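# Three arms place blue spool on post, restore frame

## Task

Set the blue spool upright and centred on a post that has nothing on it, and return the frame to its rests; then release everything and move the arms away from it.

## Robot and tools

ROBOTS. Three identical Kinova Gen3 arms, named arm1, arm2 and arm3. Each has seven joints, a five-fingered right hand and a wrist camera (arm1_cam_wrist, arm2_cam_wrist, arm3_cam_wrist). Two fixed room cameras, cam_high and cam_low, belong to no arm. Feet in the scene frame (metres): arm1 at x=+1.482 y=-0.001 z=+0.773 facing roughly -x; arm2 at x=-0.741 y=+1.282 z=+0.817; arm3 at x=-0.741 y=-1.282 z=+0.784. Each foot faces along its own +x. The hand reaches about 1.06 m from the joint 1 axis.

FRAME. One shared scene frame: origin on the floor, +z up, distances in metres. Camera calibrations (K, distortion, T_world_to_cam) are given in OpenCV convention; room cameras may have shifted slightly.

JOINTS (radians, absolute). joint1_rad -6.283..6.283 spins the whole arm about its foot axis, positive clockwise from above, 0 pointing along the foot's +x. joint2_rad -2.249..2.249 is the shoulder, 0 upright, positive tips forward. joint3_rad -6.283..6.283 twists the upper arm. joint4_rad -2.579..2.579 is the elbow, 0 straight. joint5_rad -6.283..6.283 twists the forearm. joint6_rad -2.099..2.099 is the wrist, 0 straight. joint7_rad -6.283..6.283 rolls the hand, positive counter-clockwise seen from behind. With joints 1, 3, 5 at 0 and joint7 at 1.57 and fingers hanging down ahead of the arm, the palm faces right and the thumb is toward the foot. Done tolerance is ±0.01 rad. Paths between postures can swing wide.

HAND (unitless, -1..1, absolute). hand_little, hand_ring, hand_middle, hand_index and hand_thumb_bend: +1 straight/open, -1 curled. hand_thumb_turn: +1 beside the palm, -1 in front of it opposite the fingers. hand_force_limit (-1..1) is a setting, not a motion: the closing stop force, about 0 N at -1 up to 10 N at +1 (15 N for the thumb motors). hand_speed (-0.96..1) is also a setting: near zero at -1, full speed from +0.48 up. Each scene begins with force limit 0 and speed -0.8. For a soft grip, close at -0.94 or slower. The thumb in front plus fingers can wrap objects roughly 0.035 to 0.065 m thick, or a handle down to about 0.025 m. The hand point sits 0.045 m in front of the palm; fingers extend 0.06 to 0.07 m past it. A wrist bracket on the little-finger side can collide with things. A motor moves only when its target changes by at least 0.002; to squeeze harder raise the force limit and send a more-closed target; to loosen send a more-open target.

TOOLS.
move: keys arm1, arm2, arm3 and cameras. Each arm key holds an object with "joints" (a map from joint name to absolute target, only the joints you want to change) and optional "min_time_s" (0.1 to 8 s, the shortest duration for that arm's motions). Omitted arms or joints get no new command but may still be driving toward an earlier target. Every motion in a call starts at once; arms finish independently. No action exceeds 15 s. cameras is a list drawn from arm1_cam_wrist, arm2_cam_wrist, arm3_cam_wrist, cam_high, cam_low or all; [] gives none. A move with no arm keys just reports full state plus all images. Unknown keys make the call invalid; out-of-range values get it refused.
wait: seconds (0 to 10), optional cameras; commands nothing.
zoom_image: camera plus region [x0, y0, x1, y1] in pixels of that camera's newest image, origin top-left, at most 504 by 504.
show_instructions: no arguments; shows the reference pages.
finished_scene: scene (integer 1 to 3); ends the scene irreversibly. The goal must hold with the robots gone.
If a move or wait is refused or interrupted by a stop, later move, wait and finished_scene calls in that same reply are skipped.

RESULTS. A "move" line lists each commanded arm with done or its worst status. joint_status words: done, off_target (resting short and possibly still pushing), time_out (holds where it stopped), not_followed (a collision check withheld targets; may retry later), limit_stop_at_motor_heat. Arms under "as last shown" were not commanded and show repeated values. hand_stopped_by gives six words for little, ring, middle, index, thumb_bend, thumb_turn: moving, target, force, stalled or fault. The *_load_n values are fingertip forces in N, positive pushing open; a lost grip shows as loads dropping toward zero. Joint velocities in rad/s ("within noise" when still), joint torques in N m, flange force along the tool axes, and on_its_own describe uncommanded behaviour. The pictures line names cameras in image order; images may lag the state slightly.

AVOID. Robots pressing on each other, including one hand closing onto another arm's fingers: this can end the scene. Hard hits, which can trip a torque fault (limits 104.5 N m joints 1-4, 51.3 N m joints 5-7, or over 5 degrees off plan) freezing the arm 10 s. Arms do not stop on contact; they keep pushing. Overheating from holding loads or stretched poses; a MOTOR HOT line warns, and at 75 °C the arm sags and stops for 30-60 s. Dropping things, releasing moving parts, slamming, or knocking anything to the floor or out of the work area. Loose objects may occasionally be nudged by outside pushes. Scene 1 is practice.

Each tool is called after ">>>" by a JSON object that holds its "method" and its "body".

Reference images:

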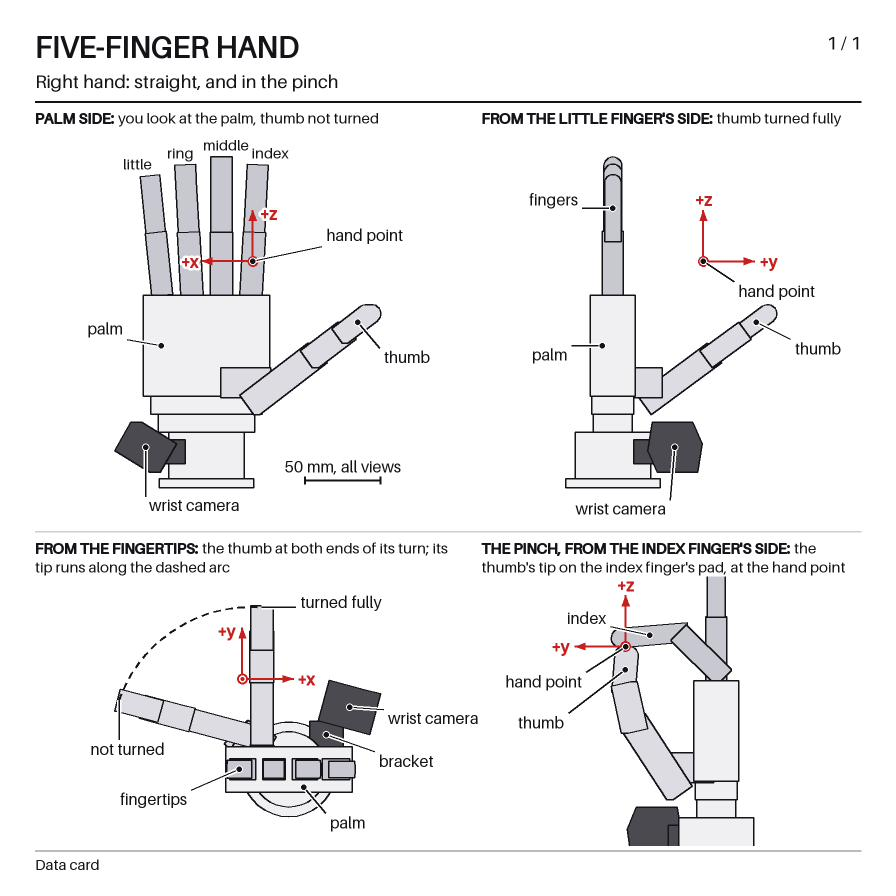

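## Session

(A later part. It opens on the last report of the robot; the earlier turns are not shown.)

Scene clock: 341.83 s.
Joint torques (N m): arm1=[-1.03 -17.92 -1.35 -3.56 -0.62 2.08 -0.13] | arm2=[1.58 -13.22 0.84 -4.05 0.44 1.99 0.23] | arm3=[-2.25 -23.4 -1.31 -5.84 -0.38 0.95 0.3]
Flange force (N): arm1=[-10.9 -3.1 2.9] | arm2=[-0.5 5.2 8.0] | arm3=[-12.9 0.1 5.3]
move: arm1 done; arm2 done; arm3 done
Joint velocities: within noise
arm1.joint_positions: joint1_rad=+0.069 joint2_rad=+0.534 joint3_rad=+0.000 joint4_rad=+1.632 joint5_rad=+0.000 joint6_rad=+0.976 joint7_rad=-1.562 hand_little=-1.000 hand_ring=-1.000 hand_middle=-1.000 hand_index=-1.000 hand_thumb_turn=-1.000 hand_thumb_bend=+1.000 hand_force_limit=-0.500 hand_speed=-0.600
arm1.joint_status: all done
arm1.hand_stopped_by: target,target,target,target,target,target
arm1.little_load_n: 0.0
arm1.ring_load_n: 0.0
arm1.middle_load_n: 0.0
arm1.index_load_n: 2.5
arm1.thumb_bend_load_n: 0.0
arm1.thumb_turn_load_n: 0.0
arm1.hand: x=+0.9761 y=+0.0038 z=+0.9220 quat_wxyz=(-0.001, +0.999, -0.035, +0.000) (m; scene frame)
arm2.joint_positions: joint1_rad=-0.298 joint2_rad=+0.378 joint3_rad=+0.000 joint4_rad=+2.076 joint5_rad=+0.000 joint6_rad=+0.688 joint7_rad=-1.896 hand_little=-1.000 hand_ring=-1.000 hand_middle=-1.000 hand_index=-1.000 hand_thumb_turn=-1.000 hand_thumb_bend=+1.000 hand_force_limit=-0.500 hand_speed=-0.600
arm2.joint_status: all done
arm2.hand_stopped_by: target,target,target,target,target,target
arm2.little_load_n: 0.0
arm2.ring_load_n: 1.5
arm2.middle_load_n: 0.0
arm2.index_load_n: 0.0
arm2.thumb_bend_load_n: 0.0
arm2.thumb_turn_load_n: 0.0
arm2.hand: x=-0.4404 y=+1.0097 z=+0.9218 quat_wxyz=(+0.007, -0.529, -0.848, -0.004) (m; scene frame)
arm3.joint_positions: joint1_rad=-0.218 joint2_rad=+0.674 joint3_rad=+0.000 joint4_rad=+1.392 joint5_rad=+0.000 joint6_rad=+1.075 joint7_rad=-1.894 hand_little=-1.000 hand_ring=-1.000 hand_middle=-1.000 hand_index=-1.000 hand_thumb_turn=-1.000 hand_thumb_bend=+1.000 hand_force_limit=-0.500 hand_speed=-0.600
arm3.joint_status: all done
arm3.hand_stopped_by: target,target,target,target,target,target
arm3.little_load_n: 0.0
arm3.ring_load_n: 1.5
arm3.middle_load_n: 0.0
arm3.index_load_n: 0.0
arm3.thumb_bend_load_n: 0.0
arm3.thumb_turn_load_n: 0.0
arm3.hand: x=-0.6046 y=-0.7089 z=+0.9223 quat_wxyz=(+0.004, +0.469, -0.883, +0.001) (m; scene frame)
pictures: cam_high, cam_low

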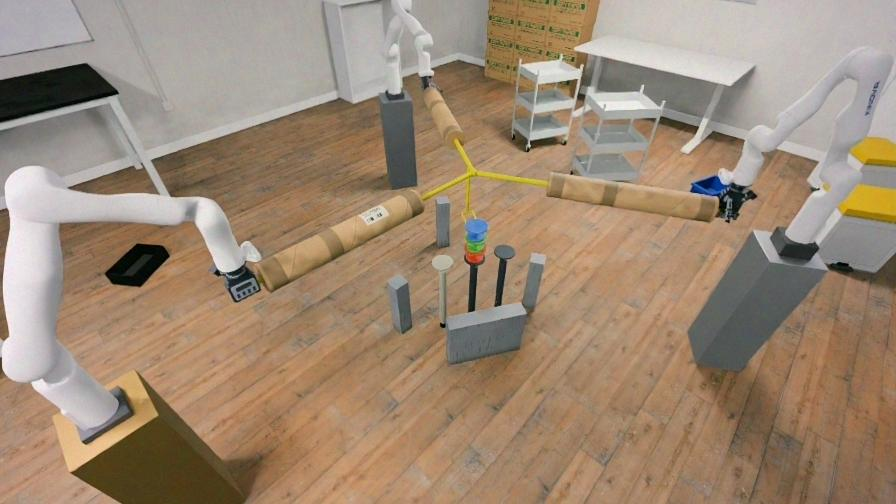

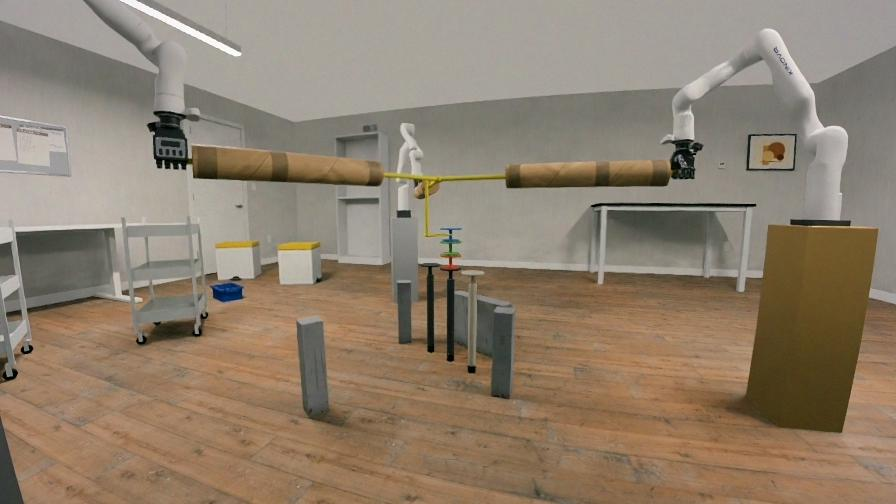

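>>> {"method": "move", "body": {"arm1": {"joints":{"joint1_rad":0.2011,"joint2_rad":0.4913,"joint4_rad":1.7086,"joint6_rad":0.9417,"joint7_rad":-1.4295},"min_time_s":2.5}, "arm2": {"joints":{"joint1_rad":-0.486,"joint2_rad":0.3519,"joint4_rad":2.1236,"joint6_rad":0.6662,"joint7_rad":-2.0842},"min_time_s":2.5}, "arm3": {"joints":{"joint1_rad":-0.1897,"joint2_rad":0.8218,"joint4_rad":1.095,"joint6_rad":1.2247,"joint7_rad":-1.8653},"min_time_s":2.5}, "cameras": ["cam_high","cam_low"]}}

>>> {"method": "zoom_image", "body": {"camera": "cam_high", "region": [455, 205, 495, 245]}}

>>> {"method": "zoom_image", "body": {"camera": "cam_low", "region": [425, 220, 475, 270]}}

Scene clock: 398.10 s.
Joint torques (N m): arm1=[-0.94 -17.05 -1.25 -3.73 -0.6 1.87 -0.17] | arm2=[1.02 -12.54 0.19 -3.76 0.17 2.07 0.25] | arm3=[-1.71 -26.31 -0.69 -6.74 -0.12 0.8 0.31]
Flange force (N): arm1=[-9.3 -4.4 3.0] | arm2=[-0.4 4.1 8.2] | arm3=[-14.0 1.4 4.6]
move: arm1 done; arm2 done; arm3 done
Joint velocities: within noise
arm1.joint_positions: joint1_rad=+0.201 joint2_rad=+0.491 joint3_rad=+0.000 joint4_rad=+1.709 joint5_rad=+0.000 joint6_rad=+0.942 joint7_rad=-1.429 hand_little=-1.000 hand_ring=-1.000 hand_middle=-1.000 hand_index=-1.000 hand_thumb_turn=-1.000 hand_thumb_bend=+1.000 hand_force_limit=-0.500 hand_speed=-0.600
arm1.joint_status: all done
arm1.hand_stopped_by: target,target,target,target,target,target
arm1.little_load_n: 0.0
arm1.ring_load_n: 0.0
arm1.middle_load_n: 0.0
arm1.index_load_n: 2.0
arm1.thumb_bend_load_n: 0.0
arm1.thumb_turn_load_n: 0.0
arm1.hand: x=+1.0097 y=+0.0607 z=+0.9220 quat_wxyz=(-0.001, +0.999, -0.035, +0.000) (m; scene frame)
arm2.joint_positions: joint1_rad=-0.486 joint2_rad=+0.352 joint3_rad=+0.000 joint4_rad=+2.124 joint5_rad=+0.000 joint6_rad=+0.666 joint7_rad=-2.084 hand_little=-1.000 hand_ring=-1.000 hand_middle=-1.000 hand_index=-1.000 hand_thumb_turn=-1.000 hand_thumb_bend=+1.000 hand_force_limit=-0.500 hand_speed=-0.600
arm2.joint_status: all done
arm2.hand_stopped_by: target,target,target,target,target,target
arm2.little_load_n: 0.0
arm2.ring_load_n: 2.0
arm2.middle_load_n: 0.0
arm2.index_load_n: 0.0
arm2.thumb_bend_load_n: 0.0
arm2.thumb_turn_load_n: 0.0
arm2.hand: x=-0.4069 y=+1.0667 z=+0.9218 quat_wxyz=(+0.008, -0.529, -0.848, -0.004) (m; scene frame)
arm3.joint_positions: joint1_rad=-0.190 joint2_rad=+0.822 joint3_rad=+0.000 joint4_rad=+1.095 joint5_rad=+0.000 joint6_rad=+1.225 joint7_rad=-1.865 hand_little=-1.000 hand_ring=-1.000 hand_middle=-1.000 hand_index=-1.000 hand_thumb_turn=-1.000 hand_thumb_bend=+1.000 hand_force_limit=-0.500 hand_speed=-0.600
arm3.joint_status: all done
arm3.hand_stopped_by: target,target,target,target,target,target
arm3.little_load_n: 0.0
arm3.ring_load_n: 1.5
arm3.middle_load_n: 0.0
arm3.index_load_n: 0.0
arm3.thumb_bend_load_n: -0.5
arm3.thumb_turn_load_n: 0.0
arm3.hand: x=-0.5709 y=-0.6520 z=+0.9225 quat_wxyz=(+0.004, +0.469, -0.883, +0.001) (m; scene frame)
pictures: cam_high, cam_low

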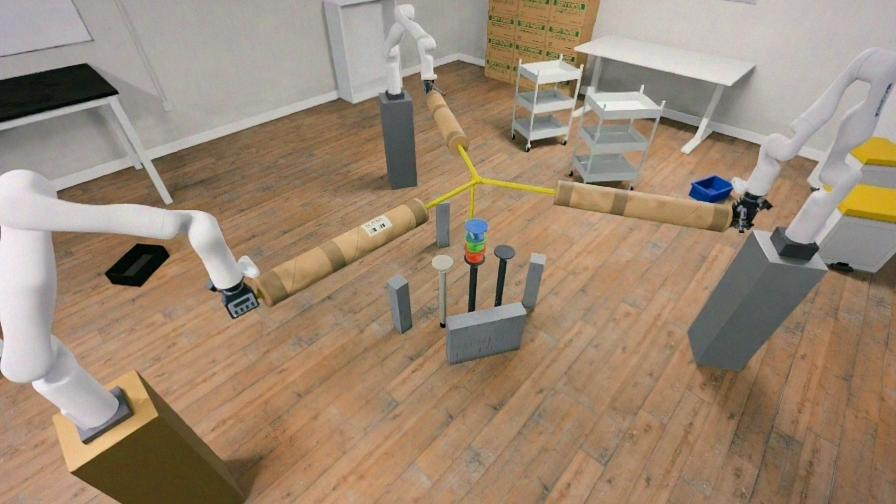

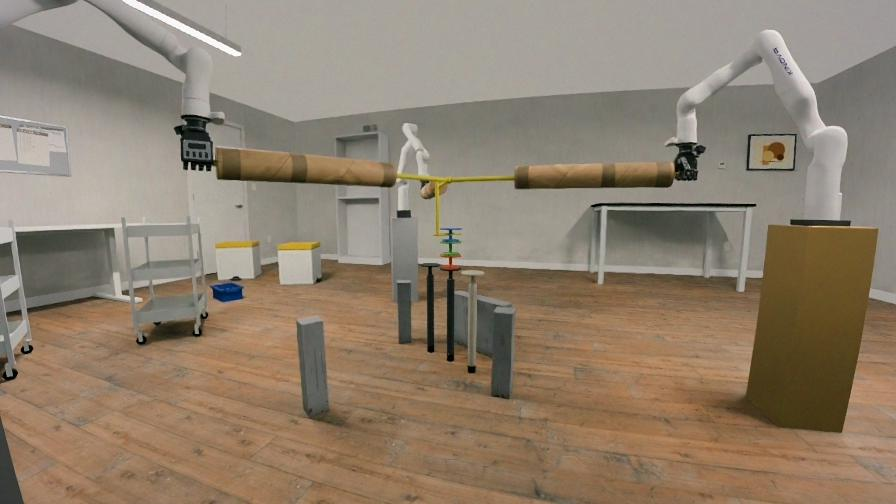

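Scaled by 12.600.

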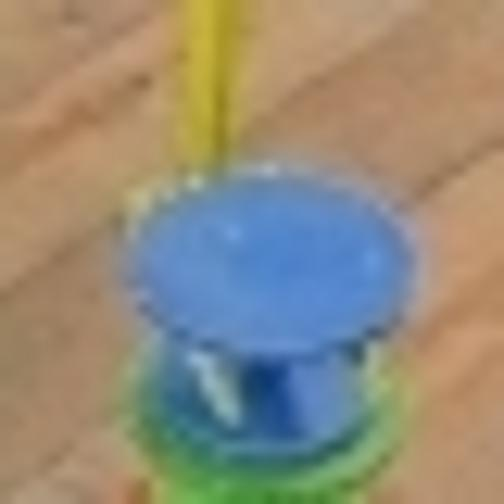

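Scaled by 10.080.

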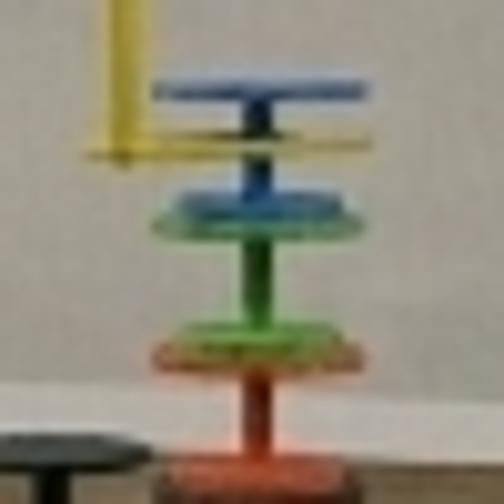

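>>> {"method": "move", "body": {"arm1": {"joints":{"joint1_rad":0.2011,"joint2_rad":0.3985,"joint4_rad":1.5734,"joint6_rad":1.1697,"joint7_rad":-1.4295},"min_time_s":3.5}, "arm2": {"joints":{"joint1_rad":-0.4877,"joint2_rad":0.2016,"joint4_rad":2.0,"joint6_rad":0.94,"joint7_rad":-2.0859},"min_time_s":3.5}, "arm3": {"joints":{"joint1_rad":-0.1902,"joint2_rad":0.7672,"joint4_rad":0.9442,"joint6_rad":1.4303,"joint7_rad":-1.8658},"min_time_s":3.5}, "cameras": ["cam_high","cam_low"]}}

>>> {"method": "zoom_image", "body": {"camera": "cam_high", "region": [440, 180, 520, 260]}}

>>> {"method": "zoom_image", "body": {"camera": "cam_low", "region": [415, 200, 495, 280]}}

Scene clock: 433.20 s.
Joint torques (N m): arm1=[-0.05 -17.08 -0.44 -5.39 -0.16 1.86 -0.15] | arm2=[0.71 -12.17 -0.13 -6.74 -0.15 1.71 0.24] | arm3=[-2.48 -26.26 -1.26 -6.62 -0.54 1.53 0.36]
Flange force (N): arm1=[-9.4 -2.5 3.0] | arm2=[-0.3 2.6 9.4] | arm3=[-18.2 1.2 2.7]
move: arm1 done; arm2 done; arm3 done
Joint velocities: within noise
arm1.joint_positions: joint1_rad=+0.201 joint2_rad=+0.398 joint3_rad=+0.000 joint4_rad=+1.573 joint5_rad=+0.000 joint6_rad=+1.170 joint7_rad=-1.429 hand_little=-1.000 hand_ring=-1.000 hand_middle=-1.000 hand_index=-1.000 hand_thumb_turn=-1.000 hand_thumb_bend=+1.000 hand_force_limit=-0.500 hand_speed=-0.600
arm1.joint_status: all done
arm1.hand_stopped_by: target,target,target,target,target,target
arm1.little_load_n: 0.0
arm1.ring_load_n: 0.0
arm1.middle_load_n: 0.0
arm1.index_load_n: 2.5
arm1.thumb_bend_load_n: 0.0
arm1.thumb_turn_load_n: 0.0
arm1.hand: x=+1.0097 y=+0.0605 z=+1.0011 quat_wxyz=(-0.001, +0.999, -0.035, +0.000) (m; scene frame)
arm2.joint_positions: joint1_rad=-0.488 joint2_rad=+0.202 joint3_rad=+0.000 joint4_rad=+2.000 joint5_rad=+0.000 joint6_rad=+0.940 joint7_rad=-2.086 hand_little=-1.000 hand_ring=-1.000 hand_middle=-1.000 hand_index=-1.000 hand_thumb_turn=-1.000 hand_thumb_bend=+1.000 hand_force_limit=-0.500 hand_speed=-0.600
arm2.joint_status: all done
arm2.hand_stopped_by: target,target,target,target,target,target
arm2.little_load_n: 0.0
arm2.ring_load_n: 1.5
arm2.middle_load_n: 0.0
arm2.index_load_n: 0.0
arm2.thumb_bend_load_n: 0.0
arm2.thumb_turn_load_n: 0.0
arm2.hand: x=-0.4068 y=+1.0667 z=+1.0008 quat_wxyz=(+0.007, -0.529, -0.848, -0.004) (m; scene frame)
arm3.joint_positions: joint1_rad=-0.190 joint2_rad=+0.767 joint3_rad=+0.000 joint4_rad=+0.944 joint5_rad=+0.000 joint6_rad=+1.430 joint7_rad=-1.866 hand_little=-1.000 hand_ring=-1.000 hand_middle=-1.000 hand_index=-1.000 hand_thumb_turn=-1.000 hand_thumb_bend=+1.000 hand_force_limit=-0.500 hand_speed=-0.600
arm3.joint_status: all done
arm3.hand_stopped_by: target,target,target,target,target,target
arm3.little_load_n: 0.0
arm3.ring_load_n: 1.5
arm3.middle_load_n: 0.0
arm3.index_load_n: 0.0
arm3.thumb_bend_load_n: 0.0
arm3.thumb_turn_load_n: 0.0
arm3.hand: x=-0.5710 y=-0.6521 z=+1.0014 quat_wxyz=(+0.004, +0.469, -0.883, +0.001) (m; scene frame)
pictures: cam_high, cam_low

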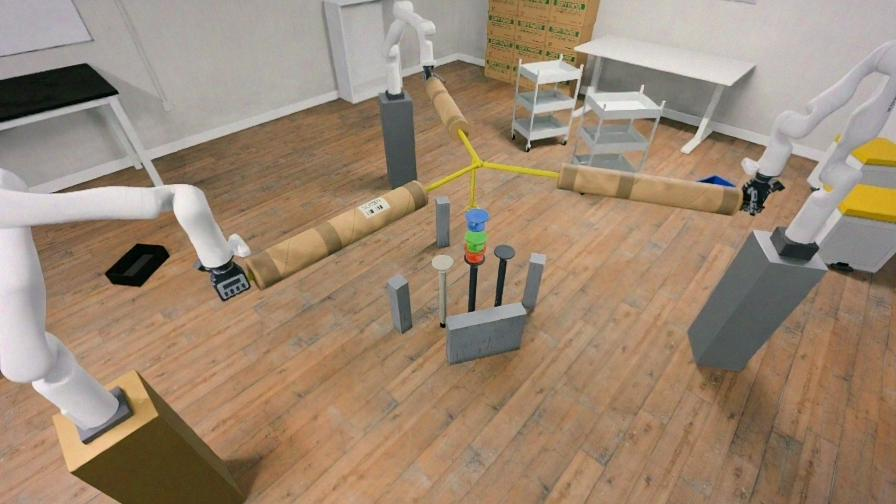

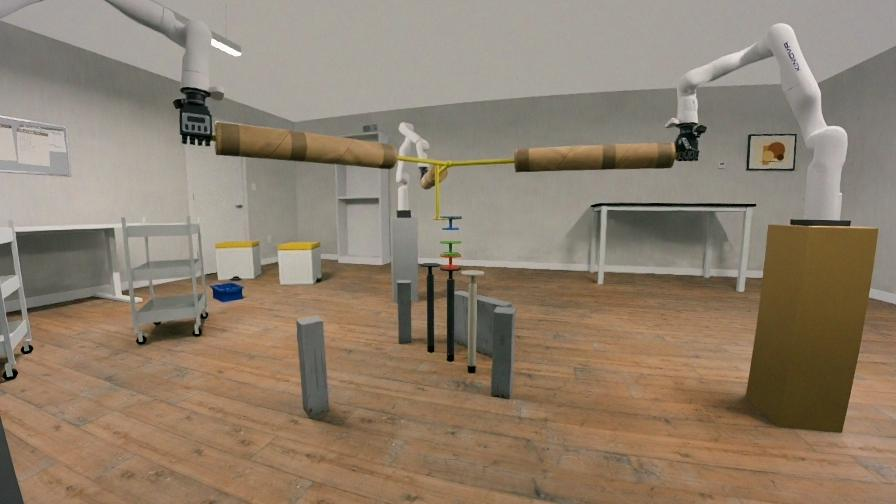

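Scaled by 6.300.

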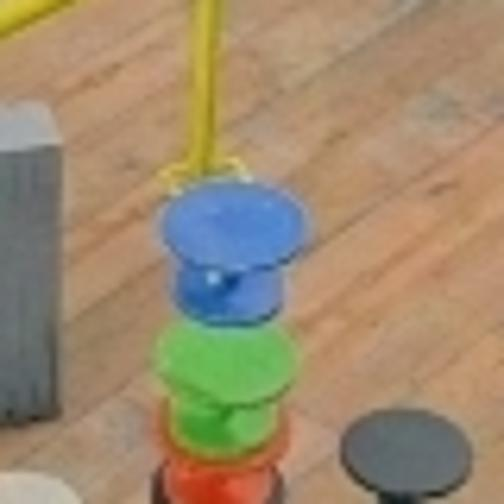

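Scaled by 6.300.

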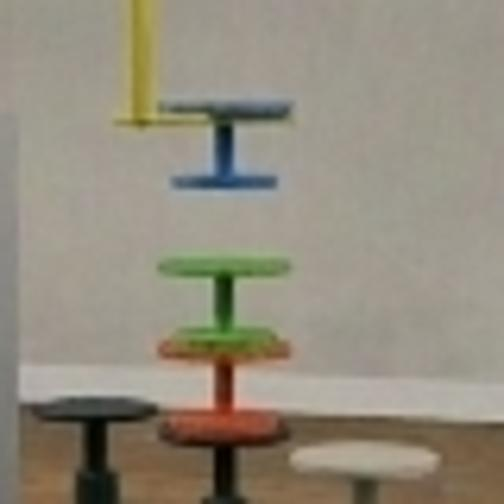

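>>> {"method": "move", "body": {"arm1": {"joints":{"joint1_rad":0.1164,"joint2_rad":0.2563,"joint4_rad":1.8555,"joint6_rad":1.0298,"joint7_rad":-1.5142},"min_time_s":3}, "arm2": {"joints":{"joint1_rad":-0.4858,"joint2_rad":0.3975,"joint4_rad":1.7826,"joint6_rad":0.9615,"joint7_rad":-2.084},"min_time_s":3}, "arm3": {"joints":{"joint1_rad":-0.0559,"joint2_rad":0.7323,"joint4_rad":1.076,"joint6_rad":1.3334,"joint7_rad":-1.7315},"min_time_s":3}}}

>>> {"method": "move", "body": {"arm1": {"joints":{"joint1_rad":-0.0099,"joint2_rad":0.183,"joint4_rad":2.1564,"joint6_rad":0.8022,"joint7_rad":-1.6405},"min_time_s":3}, "arm2": {"joints":{"joint1_rad":-0.4841,"joint2_rad":0.6274,"joint4_rad":1.559,"joint6_rad":0.9553,"joint7_rad":-2.0823},"min_time_s":3}, "arm3": {"joints":{"joint1_rad":0.0843,"joint2_rad":0.7596,"joint4_rad":1.1893,"joint6_rad":1.1927,"joint7_rad":-1.5913},"min_time_s":3}}}

>>> {"method": "move", "body": {"arm1": {"joints":{"joint1_rad":-0.0099,"joint2_rad":0.4293,"joint4_rad":2.2949,"joint6_rad":0.4174,"joint7_rad":-1.6405},"min_time_s":3}, "arm2": {"joints":{"joint1_rad":-0.4826,"joint2_rad":0.7896,"joint4_rad":1.6359,"joint6_rad":0.7161,"joint7_rad":-2.0808},"min_time_s":3}, "arm3": {"joints":{"joint1_rad":0.0846,"joint2_rad":0.88,"joint4_rad":1.2967,"joint6_rad":0.9649,"joint7_rad":-1.591},"min_time_s":3}, "cameras": ["cam_high","cam_low"]}}

>>> {"method": "zoom_image", "body": {"camera": "cam_high", "region": [420, 235, 460, 275]}}

>>> {"method": "zoom_image", "body": {"camera": "cam_low", "region": [450, 240, 490, 280]}}

Scene clock: 480.03 s.
Joint torques (N m): arm1=[-0.42 -13.7 -0.84 -4.63 -0.39 1.74 -0.16] | arm2=[0.99 -15.92 0.16 -7.04 0.02 1.62 0.16] | arm3=[-2.04 -25.49 -1 -6.73 -0.34 1.25 0.32]
Flange force (N): arm1=[-9.4 -3.0 3.2] | arm2=[1.2 2.3 8.6] | arm3=[-15.4 -1.0 3.8]
move: arm1 done; arm2 done; arm3 done
Joint velocities: within noise
arm1.joint_positions: joint1_rad=+0.116 joint2_rad=+0.256 joint3_rad=+0.000 joint4_rad=+1.856 joint5_rad=+0.000 joint6_rad=+1.030 joint7_rad=-1.514 hand_little=-1.000 hand_ring=-1.000 hand_middle=-1.000 hand_index=-1.000 hand_thumb_turn=-1.000 hand_thumb_bend=+1.000 hand_force_limit=-0.500 hand_speed=-0.600
arm1.joint_status: all done
arm1.hand_stopped_by: target,target,target,target,target,target
arm1.little_load_n: 0.0
arm1.ring_load_n: 0.0
arm1.middle_load_n: 0.0
arm1.index_load_n: 2.5
arm1.thumb_bend_load_n: 0.0
arm1.thumb_turn_load_n: 0.0
arm1.hand: x=+1.0771 y=+0.0134 z=+0.9810 quat_wxyz=(-0.001, +0.999, -0.035, +0.000) (m; scene frame)
arm2.joint_positions: joint1_rad=-0.486 joint2_rad=+0.398 joint3_rad=+0.000 joint4_rad=+1.783 joint5_rad=+0.000 joint6_rad=+0.962 joint7_rad=-2.084 hand_little=-1.000 hand_ring=-1.000 hand_middle=-1.000 hand_index=-1.000 hand_thumb_turn=-1.000 hand_thumb_bend=+1.000 hand_force_limit=-0.500 hand_speed=-0.600
arm2.joint_status: all done
arm2.hand_stopped_by: target,target,target,target,target,target
arm2.little_load_n: 0.0
arm2.ring_load_n: 2.0
arm2.middle_load_n: 0.0
arm2.index_load_n: 0.0
arm2.thumb_bend_load_n: 0.0
arm2.thumb_turn_load_n: 0.0
arm2.hand: x=-0.3393 y=+1.0197 z=+0.9808 quat_wxyz=(+0.007, -0.529, -0.848, -0.004) (m; scene frame)
arm3.joint_positions: joint1_rad=-0.056 joint2_rad=+0.732 joint3_rad=+0.000 joint4_rad=+1.076 joint5_rad=+0.000 joint6_rad=+1.333 joint7_rad=-1.731 hand_little=-1.000 hand_ring=-1.000 hand_middle=-1.000 hand_index=-1.000 hand_thumb_turn=-1.000 hand_thumb_bend=+1.000 hand_force_limit=-0.500 hand_speed=-0.600
arm3.joint_status: all done
arm3.hand_stopped_by: target,target,target,target,target,target
arm3.little_load_n: 0.5
arm3.ring_load_n: 1.5
arm3.middle_load_n: 0.0
arm3.index_load_n: 0.0
arm3.thumb_bend_load_n: 0.0
arm3.thumb_turn_load_n: 0.5
arm3.hand: x=-0.5036 y=-0.6993 z=+0.9814 quat_wxyz=(+0.004, +0.469, -0.883, +0.001) (m; scene frame)
pictures: none

Scene clock: 483.33 s.
Joint torques (N m): arm1=[-0.65 -10.67 -1.04 -2.87 -0.45 1.73 -0.14] | arm2=[1 -19.85 0.27 -7.22 0.07 1.5 0.16] | arm3=[-1.91 -25.31 -0.95 -5.98 -0.26 1.38 0.35]
Flange force (N): arm1=[-10.0 -3.1 3.7] | arm2=[2.4 1.4 7.9] | arm3=[-14.7 -3.0 5.1]
move: arm1 done; arm2 done; arm3 done
Joint velocities: within noise
arm1.joint_positions: joint1_rad=-0.010 joint2_rad=+0.183 joint3_rad=+0.000 joint4_rad=+2.156 joint5_rad=+0.000 joint6_rad=+0.802 joint7_rad=-1.641 hand_little=-1.000 hand_ring=-1.000 hand_middle=-1.000 hand_index=-1.000 hand_thumb_turn=-1.000 hand_thumb_bend=+1.000 hand_force_limit=-0.500 hand_speed=-0.600
arm1.joint_status: all done
arm1.hand_stopped_by: target,target,target,target,target,target
arm1.little_load_n: 0.0
arm1.ring_load_n: 0.0
arm1.middle_load_n: 0.0
arm1.index_load_n: 2.5
arm1.thumb_bend_load_n: -0.5
arm1.thumb_turn_load_n: 0.0
arm1.hand: x=+1.1445 y=-0.0337 z=+0.9310 quat_wxyz=(-0.001, +0.999, -0.035, +0.000) (m; scene frame)
arm2.joint_positions: joint1_rad=-0.484 joint2_rad=+0.627 joint3_rad=+0.000 joint4_rad=+1.559 joint5_rad=+0.000 joint6_rad=+0.955 joint7_rad=-2.082 hand_little=-1.000 hand_ring=-1.000 hand_middle=-1.000 hand_index=-1.000 hand_thumb_turn=-1.000 hand_thumb_bend=+1.000 hand_force_limit=-0.500 hand_speed=-0.600
arm2.joint_status: all done
arm2.hand_stopped_by: target,target,target,target,target,target
arm2.little_load_n: 0.0
arm2.ring_load_n: 1.5
arm2.middle_load_n: 0.5
arm2.index_load_n: 0.5
arm2.thumb_bend_load_n: 0.0
arm2.thumb_turn_load_n: 0.0
arm2.hand: x=-0.2719 y=+0.9727 z=+0.9306 quat_wxyz=(+0.008, -0.529, -0.848, -0.004) (m; scene frame)
arm3.joint_positions: joint1_rad=+0.084 joint2_rad=+0.760 joint3_rad=+0.000 joint4_rad=+1.189 joint5_rad=+0.000 joint6_rad=+1.193 joint7_rad=-1.591 hand_little=-1.000 hand_ring=-1.000 hand_middle=-1.000 hand_index=-1.000 hand_thumb_turn=-1.000 hand_thumb_bend=+1.000 hand_force_limit=-0.500 hand_speed=-0.600
arm3.joint_status: all done
arm3.hand_stopped_by: target,target,target,target,target,target
arm3.little_load_n: 0.0
arm3.ring_load_n: 1.5
arm3.middle_load_n: 0.0
arm3.index_load_n: 0.0
arm3.thumb_bend_load_n: 0.0
arm3.thumb_turn_load_n: 0.0
arm3.hand: x=-0.4362 y=-0.7463 z=+0.9314 quat_wxyz=(+0.004, +0.469, -0.883, +0.001) (m; scene frame)
pictures: none

Scene clock: 486.63 s.
Joint torques (N m): arm1=[-0.67 -11.9 -1.04 0.62 -0.31 1.63 -0.13] | arm2=[0.52 -20.15 -0.28 -5.06 -0.07 1.6 0.2] | arm3=[-1.54 -25.31 -0.59 -4.28 0.01 1.65 0.38]
Flange force (N): arm1=[-10.1 -2.6 4.2] | arm2=[1.6 1.0 6.5] | arm3=[-14.3 -2.3 7.0]
move: arm1 done; arm2 done; arm3 done
Joint velocities: within noise
arm1.joint_positions: joint1_rad=-0.010 joint2_rad=+0.429 joint3_rad=+0.000 joint4_rad=+2.295 joint5_rad=+0.000 joint6_rad=+0.417 joint7_rad=-1.641 hand_little=-1.000 hand_ring=-1.000 hand_middle=-1.000 hand_index=-1.000 hand_thumb_turn=-1.000 hand_thumb_bend=+1.000 hand_force_limit=-0.500 hand_speed=-0.600
arm1.joint_status: all done
arm1.hand_stopped_by: target,target,target,target,target,target
arm1.little_load_n: 0.0
arm1.ring_load_n: 0.5
arm1.middle_load_n: 0.0
arm1.index_load_n: 2.5
arm1.thumb_bend_load_n: 0.0
arm1.thumb_turn_load_n: 0.0
arm1.hand: x=+1.1445 y=-0.0335 z=+0.8310 quat_wxyz=(-0.001, +0.999, -0.035, +0.000) (m; scene frame)
arm2.joint_positions: joint1_rad=-0.483 joint2_rad=+0.790 joint3_rad=+0.000 joint4_rad=+1.636 joint5_rad=+0.000 joint6_rad=+0.716 joint7_rad=-2.081 hand_little=-1.000 hand_ring=-1.000 hand_middle=-1.000 hand_index=-1.000 hand_thumb_turn=-1.000 hand_thumb_bend=+1.000 hand_force_limit=-0.500 hand_speed=-0.600
arm2.joint_status: all done
arm2.hand_stopped_by: target,target,target,target,target,target
arm2.little_load_n: 0.5
arm2.ring_load_n: 1.5
arm2.middle_load_n: 0.0
arm2.index_load_n: 0.0
arm2.thumb_bend_load_n: 0.0
arm2.thumb_turn_load_n: 0.0
arm2.hand: x=-0.2721 y=+0.9726 z=+0.8306 quat_wxyz=(+0.007, -0.529, -0.848, -0.004) (m; scene frame)
arm3.joint_positions: joint1_rad=+0.085 joint2_rad=+0.880 joint3_rad=+0.000 joint4_rad=+1.297 joint5_rad=+0.000 joint6_rad=+0.965 joint7_rad=-1.591 hand_little=-1.000 hand_ring=-1.000 hand_middle=-1.000 hand_index=-1.000 hand_thumb_turn=-1.000 hand_thumb_bend=+1.000 hand_force_limit=-0.500 hand_speed=-0.600
arm3.joint_status: all done
arm3.hand_stopped_by: target,target,target,target,target,target
arm3.little_load_n: 0.0
arm3.ring_load_n: 1.5
arm3.middle_load_n: 0.0
arm3.index_load_n: 0.5
arm3.thumb_bend_load_n: 0.0
arm3.thumb_turn_load_n: 0.0
arm3.hand: x=-0.4362 y=-0.7462 z=+0.8314 quat_wxyz=(+0.004, +0.469, -0.883, +0.001) (m; scene frame)
pictures: cam_high, cam_low

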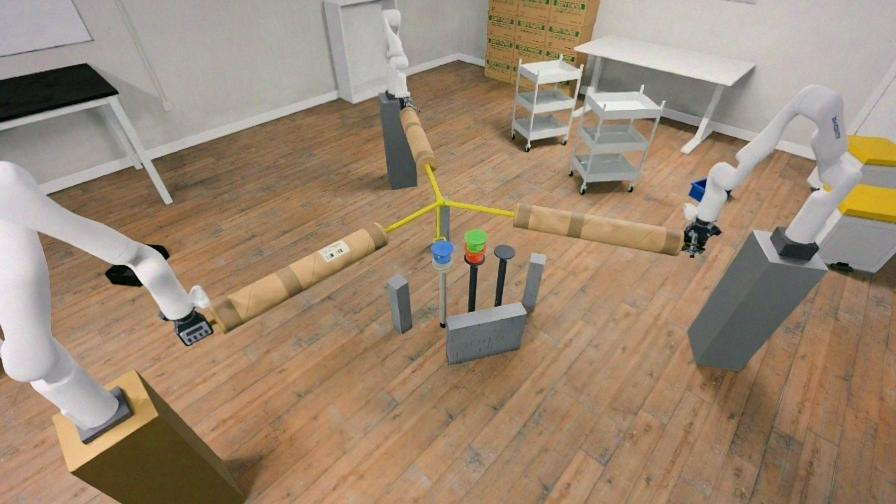

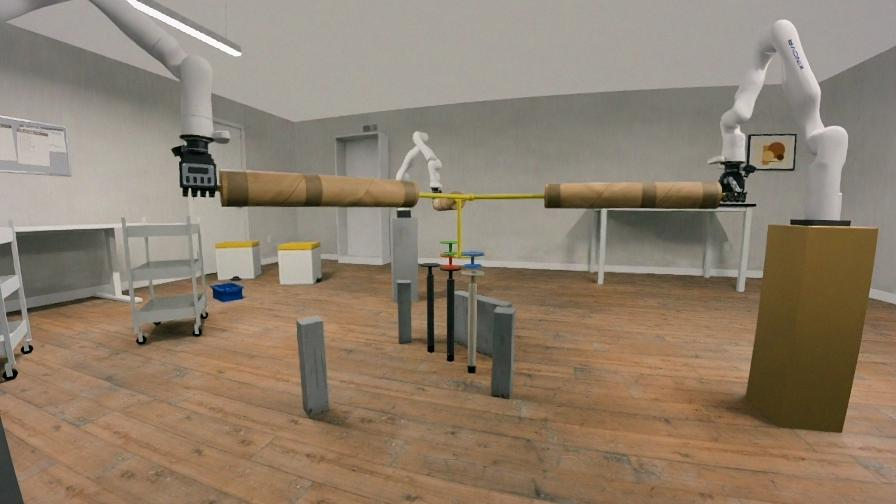

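Scaled by 12.600.

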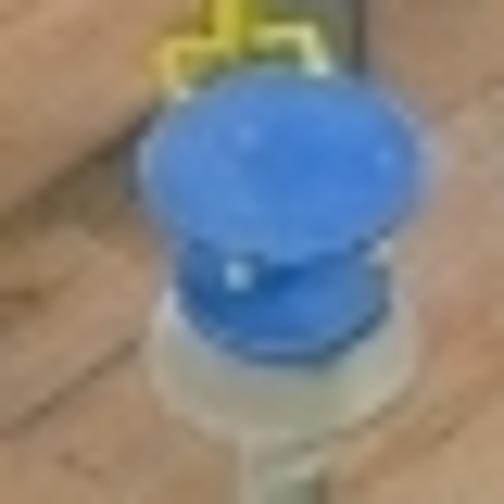

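Scaled by 12.600.

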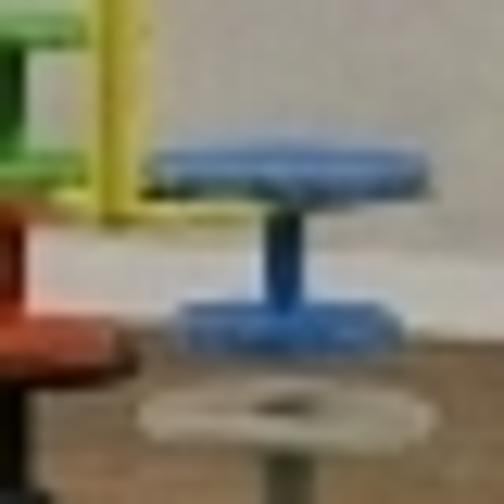

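>>> {"method": "move", "body": {"arm1": {"joints":{"joint1_rad":-0.0099,"joint2_rad":0.4826,"joint4_rad":2.3107,"joint6_rad":0.3482,"joint7_rad":-1.6405},"min_time_s":1.5}, "arm2": {"joints":{"joint1_rad":-0.4824,"joint2_rad":0.8229,"joint4_rad":1.6418,"joint6_rad":0.677,"joint7_rad":-2.0806},"min_time_s":1.5}, "arm3": {"joints":{"joint1_rad":0.0847,"joint2_rad":0.9063,"joint4_rad":1.3074,"joint6_rad":0.928,"joint7_rad":-1.5909},"min_time_s":1.5}, "cameras": ["cam_high","cam_low"]}}

>>> {"method": "zoom_image", "body": {"camera": "cam_high", "region": [420, 235, 460, 275]}}

>>> {"method": "zoom_image", "body": {"camera": "cam_low", "region": [450, 240, 490, 280]}}

Scene clock: 509.63 s.
Joint torques (N m): arm1=[-0.64 -12.33 -0.96 0.85 -0.28 1.39 -0.16] | arm2=[0.35 -20.36 -0.38 -4.89 -0.08 1.54 0.22] | arm3=[-1.36 -25.39 -0.39 -3.98 0.1 1.66 0.38]
Flange force (N): arm1=[-9.4 -2.5 4.2] | arm2=[1.7 0.6 6.4] | arm3=[-14.4 -2.0 7.4]
move: arm1 done; arm2 done; arm3 done
Joint velocities: within noise
arm1.joint_positions: joint1_rad=-0.010 joint2_rad=+0.483 joint3_rad=+0.000 joint4_rad=+2.311 joint5_rad=+0.000 joint6_rad=+0.348 joint7_rad=-1.640 hand_little=-1.000 hand_ring=-1.000 hand_middle=-1.000 hand_index=-1.000 hand_thumb_turn=-1.000 hand_thumb_bend=+1.000 hand_force_limit=-0.500 hand_speed=-0.600
arm1.joint_status: all done
arm1.hand_stopped_by: target,target,target,target,target,target
arm1.little_load_n: 0.0
arm1.ring_load_n: 0.0
arm1.middle_load_n: 0.0
arm1.index_load_n: 2.5
arm1.thumb_bend_load_n: 0.0
arm1.thumb_turn_load_n: 0.0
arm1.hand: x=+1.1445 y=-0.0335 z=+0.8131 quat_wxyz=(-0.001, +0.999, -0.035, +0.000) (m; scene frame)
arm2.joint_positions: joint1_rad=-0.482 joint2_rad=+0.823 joint3_rad=+0.000 joint4_rad=+1.642 joint5_rad=+0.000 joint6_rad=+0.677 joint7_rad=-2.081 hand_little=-1.000 hand_ring=-1.000 hand_middle=-1.000 hand_index=-1.000 hand_thumb_turn=-1.000 hand_thumb_bend=+1.000 hand_force_limit=-0.500 hand_speed=-0.600
arm2.joint_status: all done
arm2.hand_stopped_by: target,target,target,target,target,target
arm2.little_load_n: 0.0
arm2.ring_load_n: 2.0
arm2.middle_load_n: 0.0
arm2.index_load_n: 0.0
arm2.thumb_bend_load_n: 0.0
arm2.thumb_turn_load_n: 0.0
arm2.hand: x=-0.2721 y=+0.9726 z=+0.8126 quat_wxyz=(+0.008, -0.529, -0.848, -0.004) (m; scene frame)
arm3.joint_positions: joint1_rad=+0.085 joint2_rad=+0.906 joint3_rad=+0.000 joint4_rad=+1.307 joint5_rad=+0.000 joint6_rad=+0.928 joint7_rad=-1.591 hand_little=-1.000 hand_ring=-1.000 hand_middle=-1.000 hand_index=-1.000 hand_thumb_turn=-1.000 hand_thumb_bend=+1.000 hand_force_limit=-0.500 hand_speed=-0.600
arm3.joint_status: all done
arm3.hand_stopped_by: target,target,target,target,target,target
arm3.little_load_n: 0.0
arm3.ring_load_n: 1.5
arm3.middle_load_n: 0.0
arm3.index_load_n: 0.0
arm3.thumb_bend_load_n: 0.0
arm3.thumb_turn_load_n: 0.0
arm3.hand: x=-0.4362 y=-0.7463 z=+0.8133 quat_wxyz=(+0.004, +0.469, -0.883, +0.001) (m; scene frame)
pictures: cam_high, cam_low

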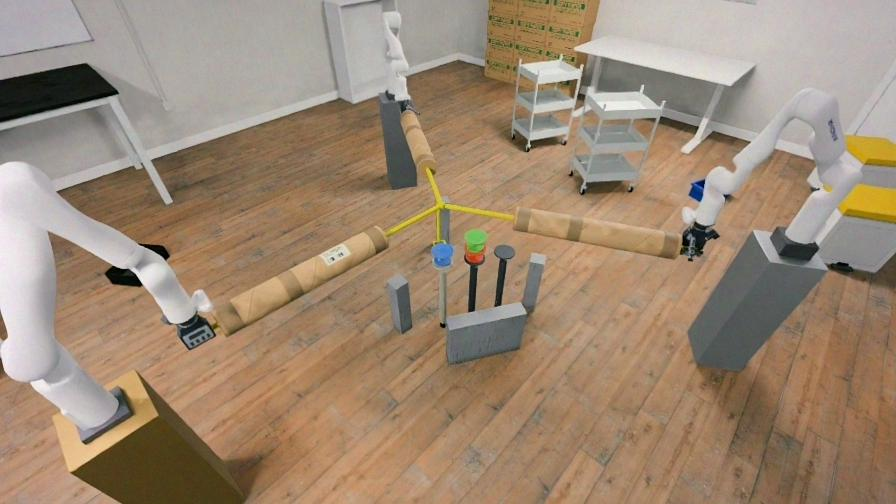

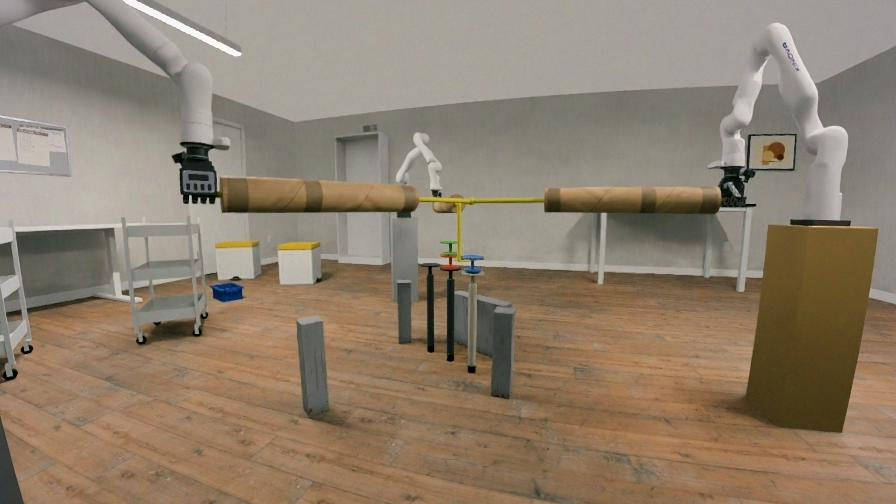

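Scaled by 12.600.

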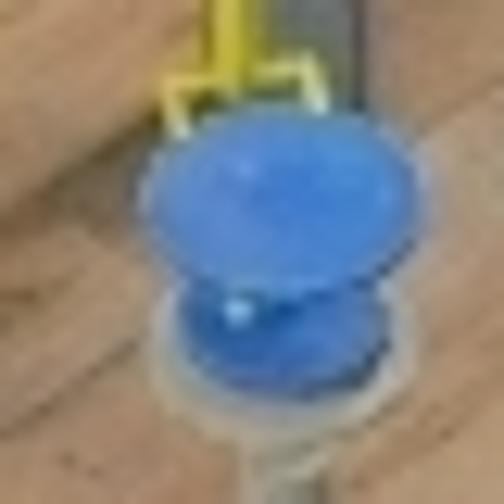

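Scaled by 12.600.

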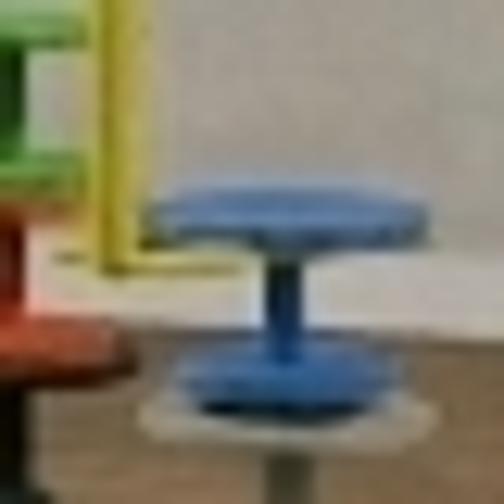

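>>> {"method": "move", "body": {"arm1": {"joints":{"joint1_rad":-0.0099,"joint2_rad":0.5664,"joint4_rad":2.3285,"joint6_rad":0.2467,"joint7_rad":-1.6405},"min_time_s":2.5}, "arm2": {"joints":{"joint1_rad":-0.482,"joint2_rad":0.8747,"joint4_rad":1.6459,"joint6_rad":0.621,"joint7_rad":-2.0802},"min_time_s":2.5}, "arm3": {"joints":{"joint1_rad":0.0847,"joint2_rad":0.9479,"joint4_rad":1.3185,"joint6_rad":0.8753,"joint7_rad":-1.5909},"min_time_s":2.5}, "cameras": ["cam_high","cam_low"]}}

>>> {"method": "zoom_image", "body": {"camera": "cam_high", "region": [420, 235, 460, 275]}}

>>> {"method": "zoom_image", "body": {"camera": "cam_low", "region": [450, 240, 490, 280]}}

Scene clock: 529.40 s.
Joint torques (N m): arm1=[-0.62 -12.6 -0.96 1.88 -0.25 1.36 -0.15] | arm2=[0.32 -20.34 -0.39 -4.42 -0.03 1.53 0.22] | arm3=[-1.31 -25.25 -0.42 -3.64 0.16 1.64 0.36]
Flange force (N): arm1=[-9.5 -2.4 3.8] | arm2=[2.0 0.5 5.7] | arm3=[-13.7 -1.9 7.5]
move: arm1 done; arm2 done; arm3 done
Joint velocities: within noise
arm1.joint_positions: joint1_rad=-0.010 joint2_rad=+0.566 joint3_rad=+0.000 joint4_rad=+2.329 joint5_rad=+0.000 joint6_rad=+0.247 joint7_rad=-1.641 hand_little=-1.000 hand_ring=-1.000 hand_middle=-1.000 hand_index=-1.000 hand_thumb_turn=-1.000 hand_thumb_bend=+1.000 hand_force_limit=-0.500 hand_speed=-0.600
arm1.joint_status: all done
arm1.hand_stopped_by: target,target,target,target,target,target
arm1.little_load_n: 0.0
arm1.ring_load_n: 0.0
arm1.middle_load_n: 0.0
arm1.index_load_n: 2.5
arm1.thumb_bend_load_n: 0.0
arm1.thumb_turn_load_n: 0.0
arm1.hand: x=+1.1445 y=-0.0334 z=+0.7860 quat_wxyz=(-0.001, +0.999, -0.035, +0.000) (m; scene frame)
arm2.joint_positions: joint1_rad=-0.482 joint2_rad=+0.875 joint3_rad=+0.000 joint4_rad=+1.646 joint5_rad=+0.000 joint6_rad=+0.621 joint7_rad=-2.080 hand_little=-1.000 hand_ring=-1.000 hand_middle=-1.000 hand_index=-1.000 hand_thumb_turn=-1.000 hand_thumb_bend=+1.000 hand_force_limit=-0.500 hand_speed=-0.600
arm2.joint_status: all done
arm2.hand_stopped_by: target,target,target,target,target,target
arm2.little_load_n: 0.0
arm2.ring_load_n: 1.5
arm2.middle_load_n: 0.0
arm2.index_load_n: 0.0
arm2.thumb_bend_load_n: 0.0
arm2.thumb_turn_load_n: 0.0
arm2.hand: x=-0.2721 y=+0.9726 z=+0.7856 quat_wxyz=(+0.007, -0.529, -0.848, -0.004) (m; scene frame)
arm3.joint_positions: joint1_rad=+0.085 joint2_rad=+0.948 joint3_rad=+0.000 joint4_rad=+1.318 joint5_rad=+0.000 joint6_rad=+0.875 joint7_rad=-1.591 hand_little=-1.000 hand_ring=-1.000 hand_middle=-1.000 hand_index=-1.000 hand_thumb_turn=-1.000 hand_thumb_bend=+1.000 hand_force_limit=-0.500 hand_speed=-0.600
arm3.joint_status: all done
arm3.hand_stopped_by: target,target,target,target,target,target
arm3.little_load_n: 0.0
arm3.ring_load_n: 1.5
arm3.middle_load_n: 0.0
arm3.index_load_n: 0.0
arm3.thumb_bend_load_n: 0.0
arm3.thumb_turn_load_n: 0.0
arm3.hand: x=-0.4362 y=-0.7462 z=+0.7864 quat_wxyz=(+0.004, +0.469, -0.883, +0.001) (m; scene frame)
pictures: cam_high, cam_low

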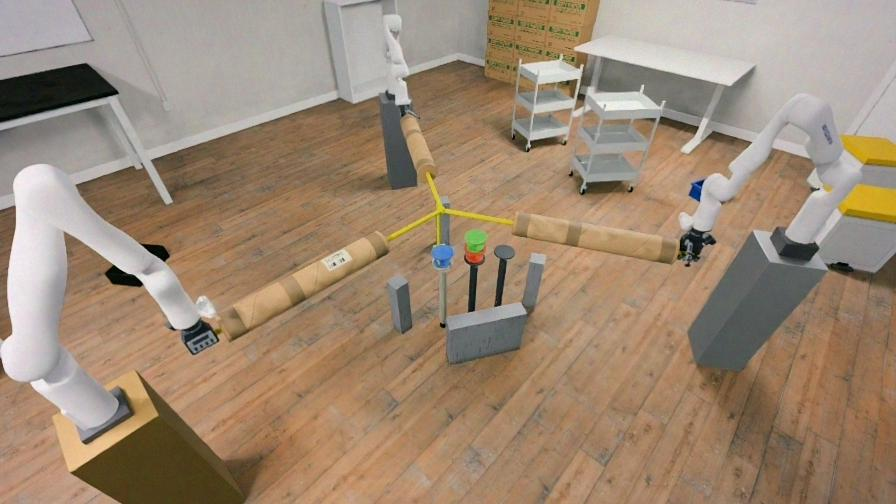

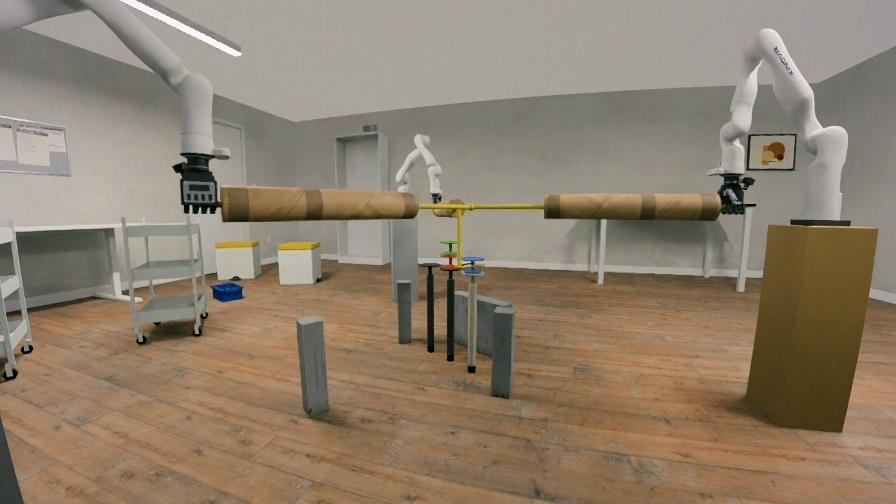

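Scaled by 12.600.

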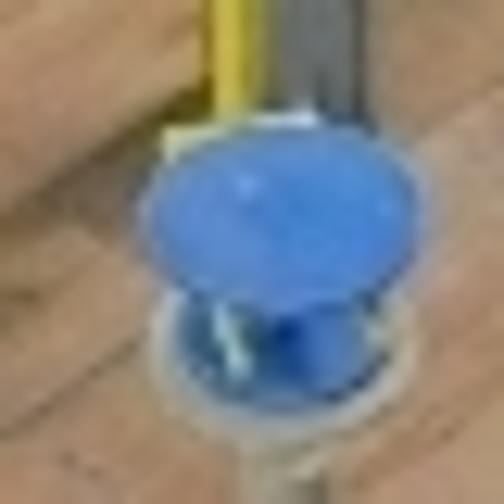

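Scaled by 12.600.

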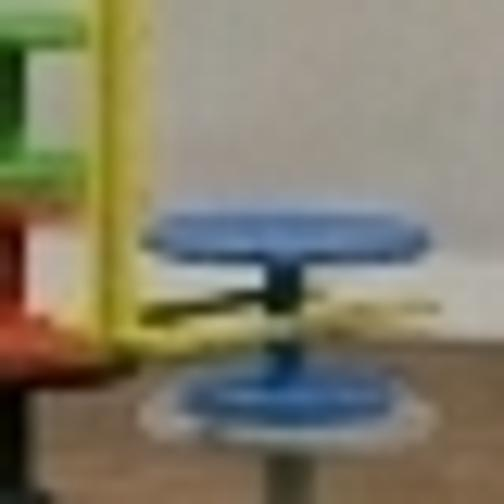

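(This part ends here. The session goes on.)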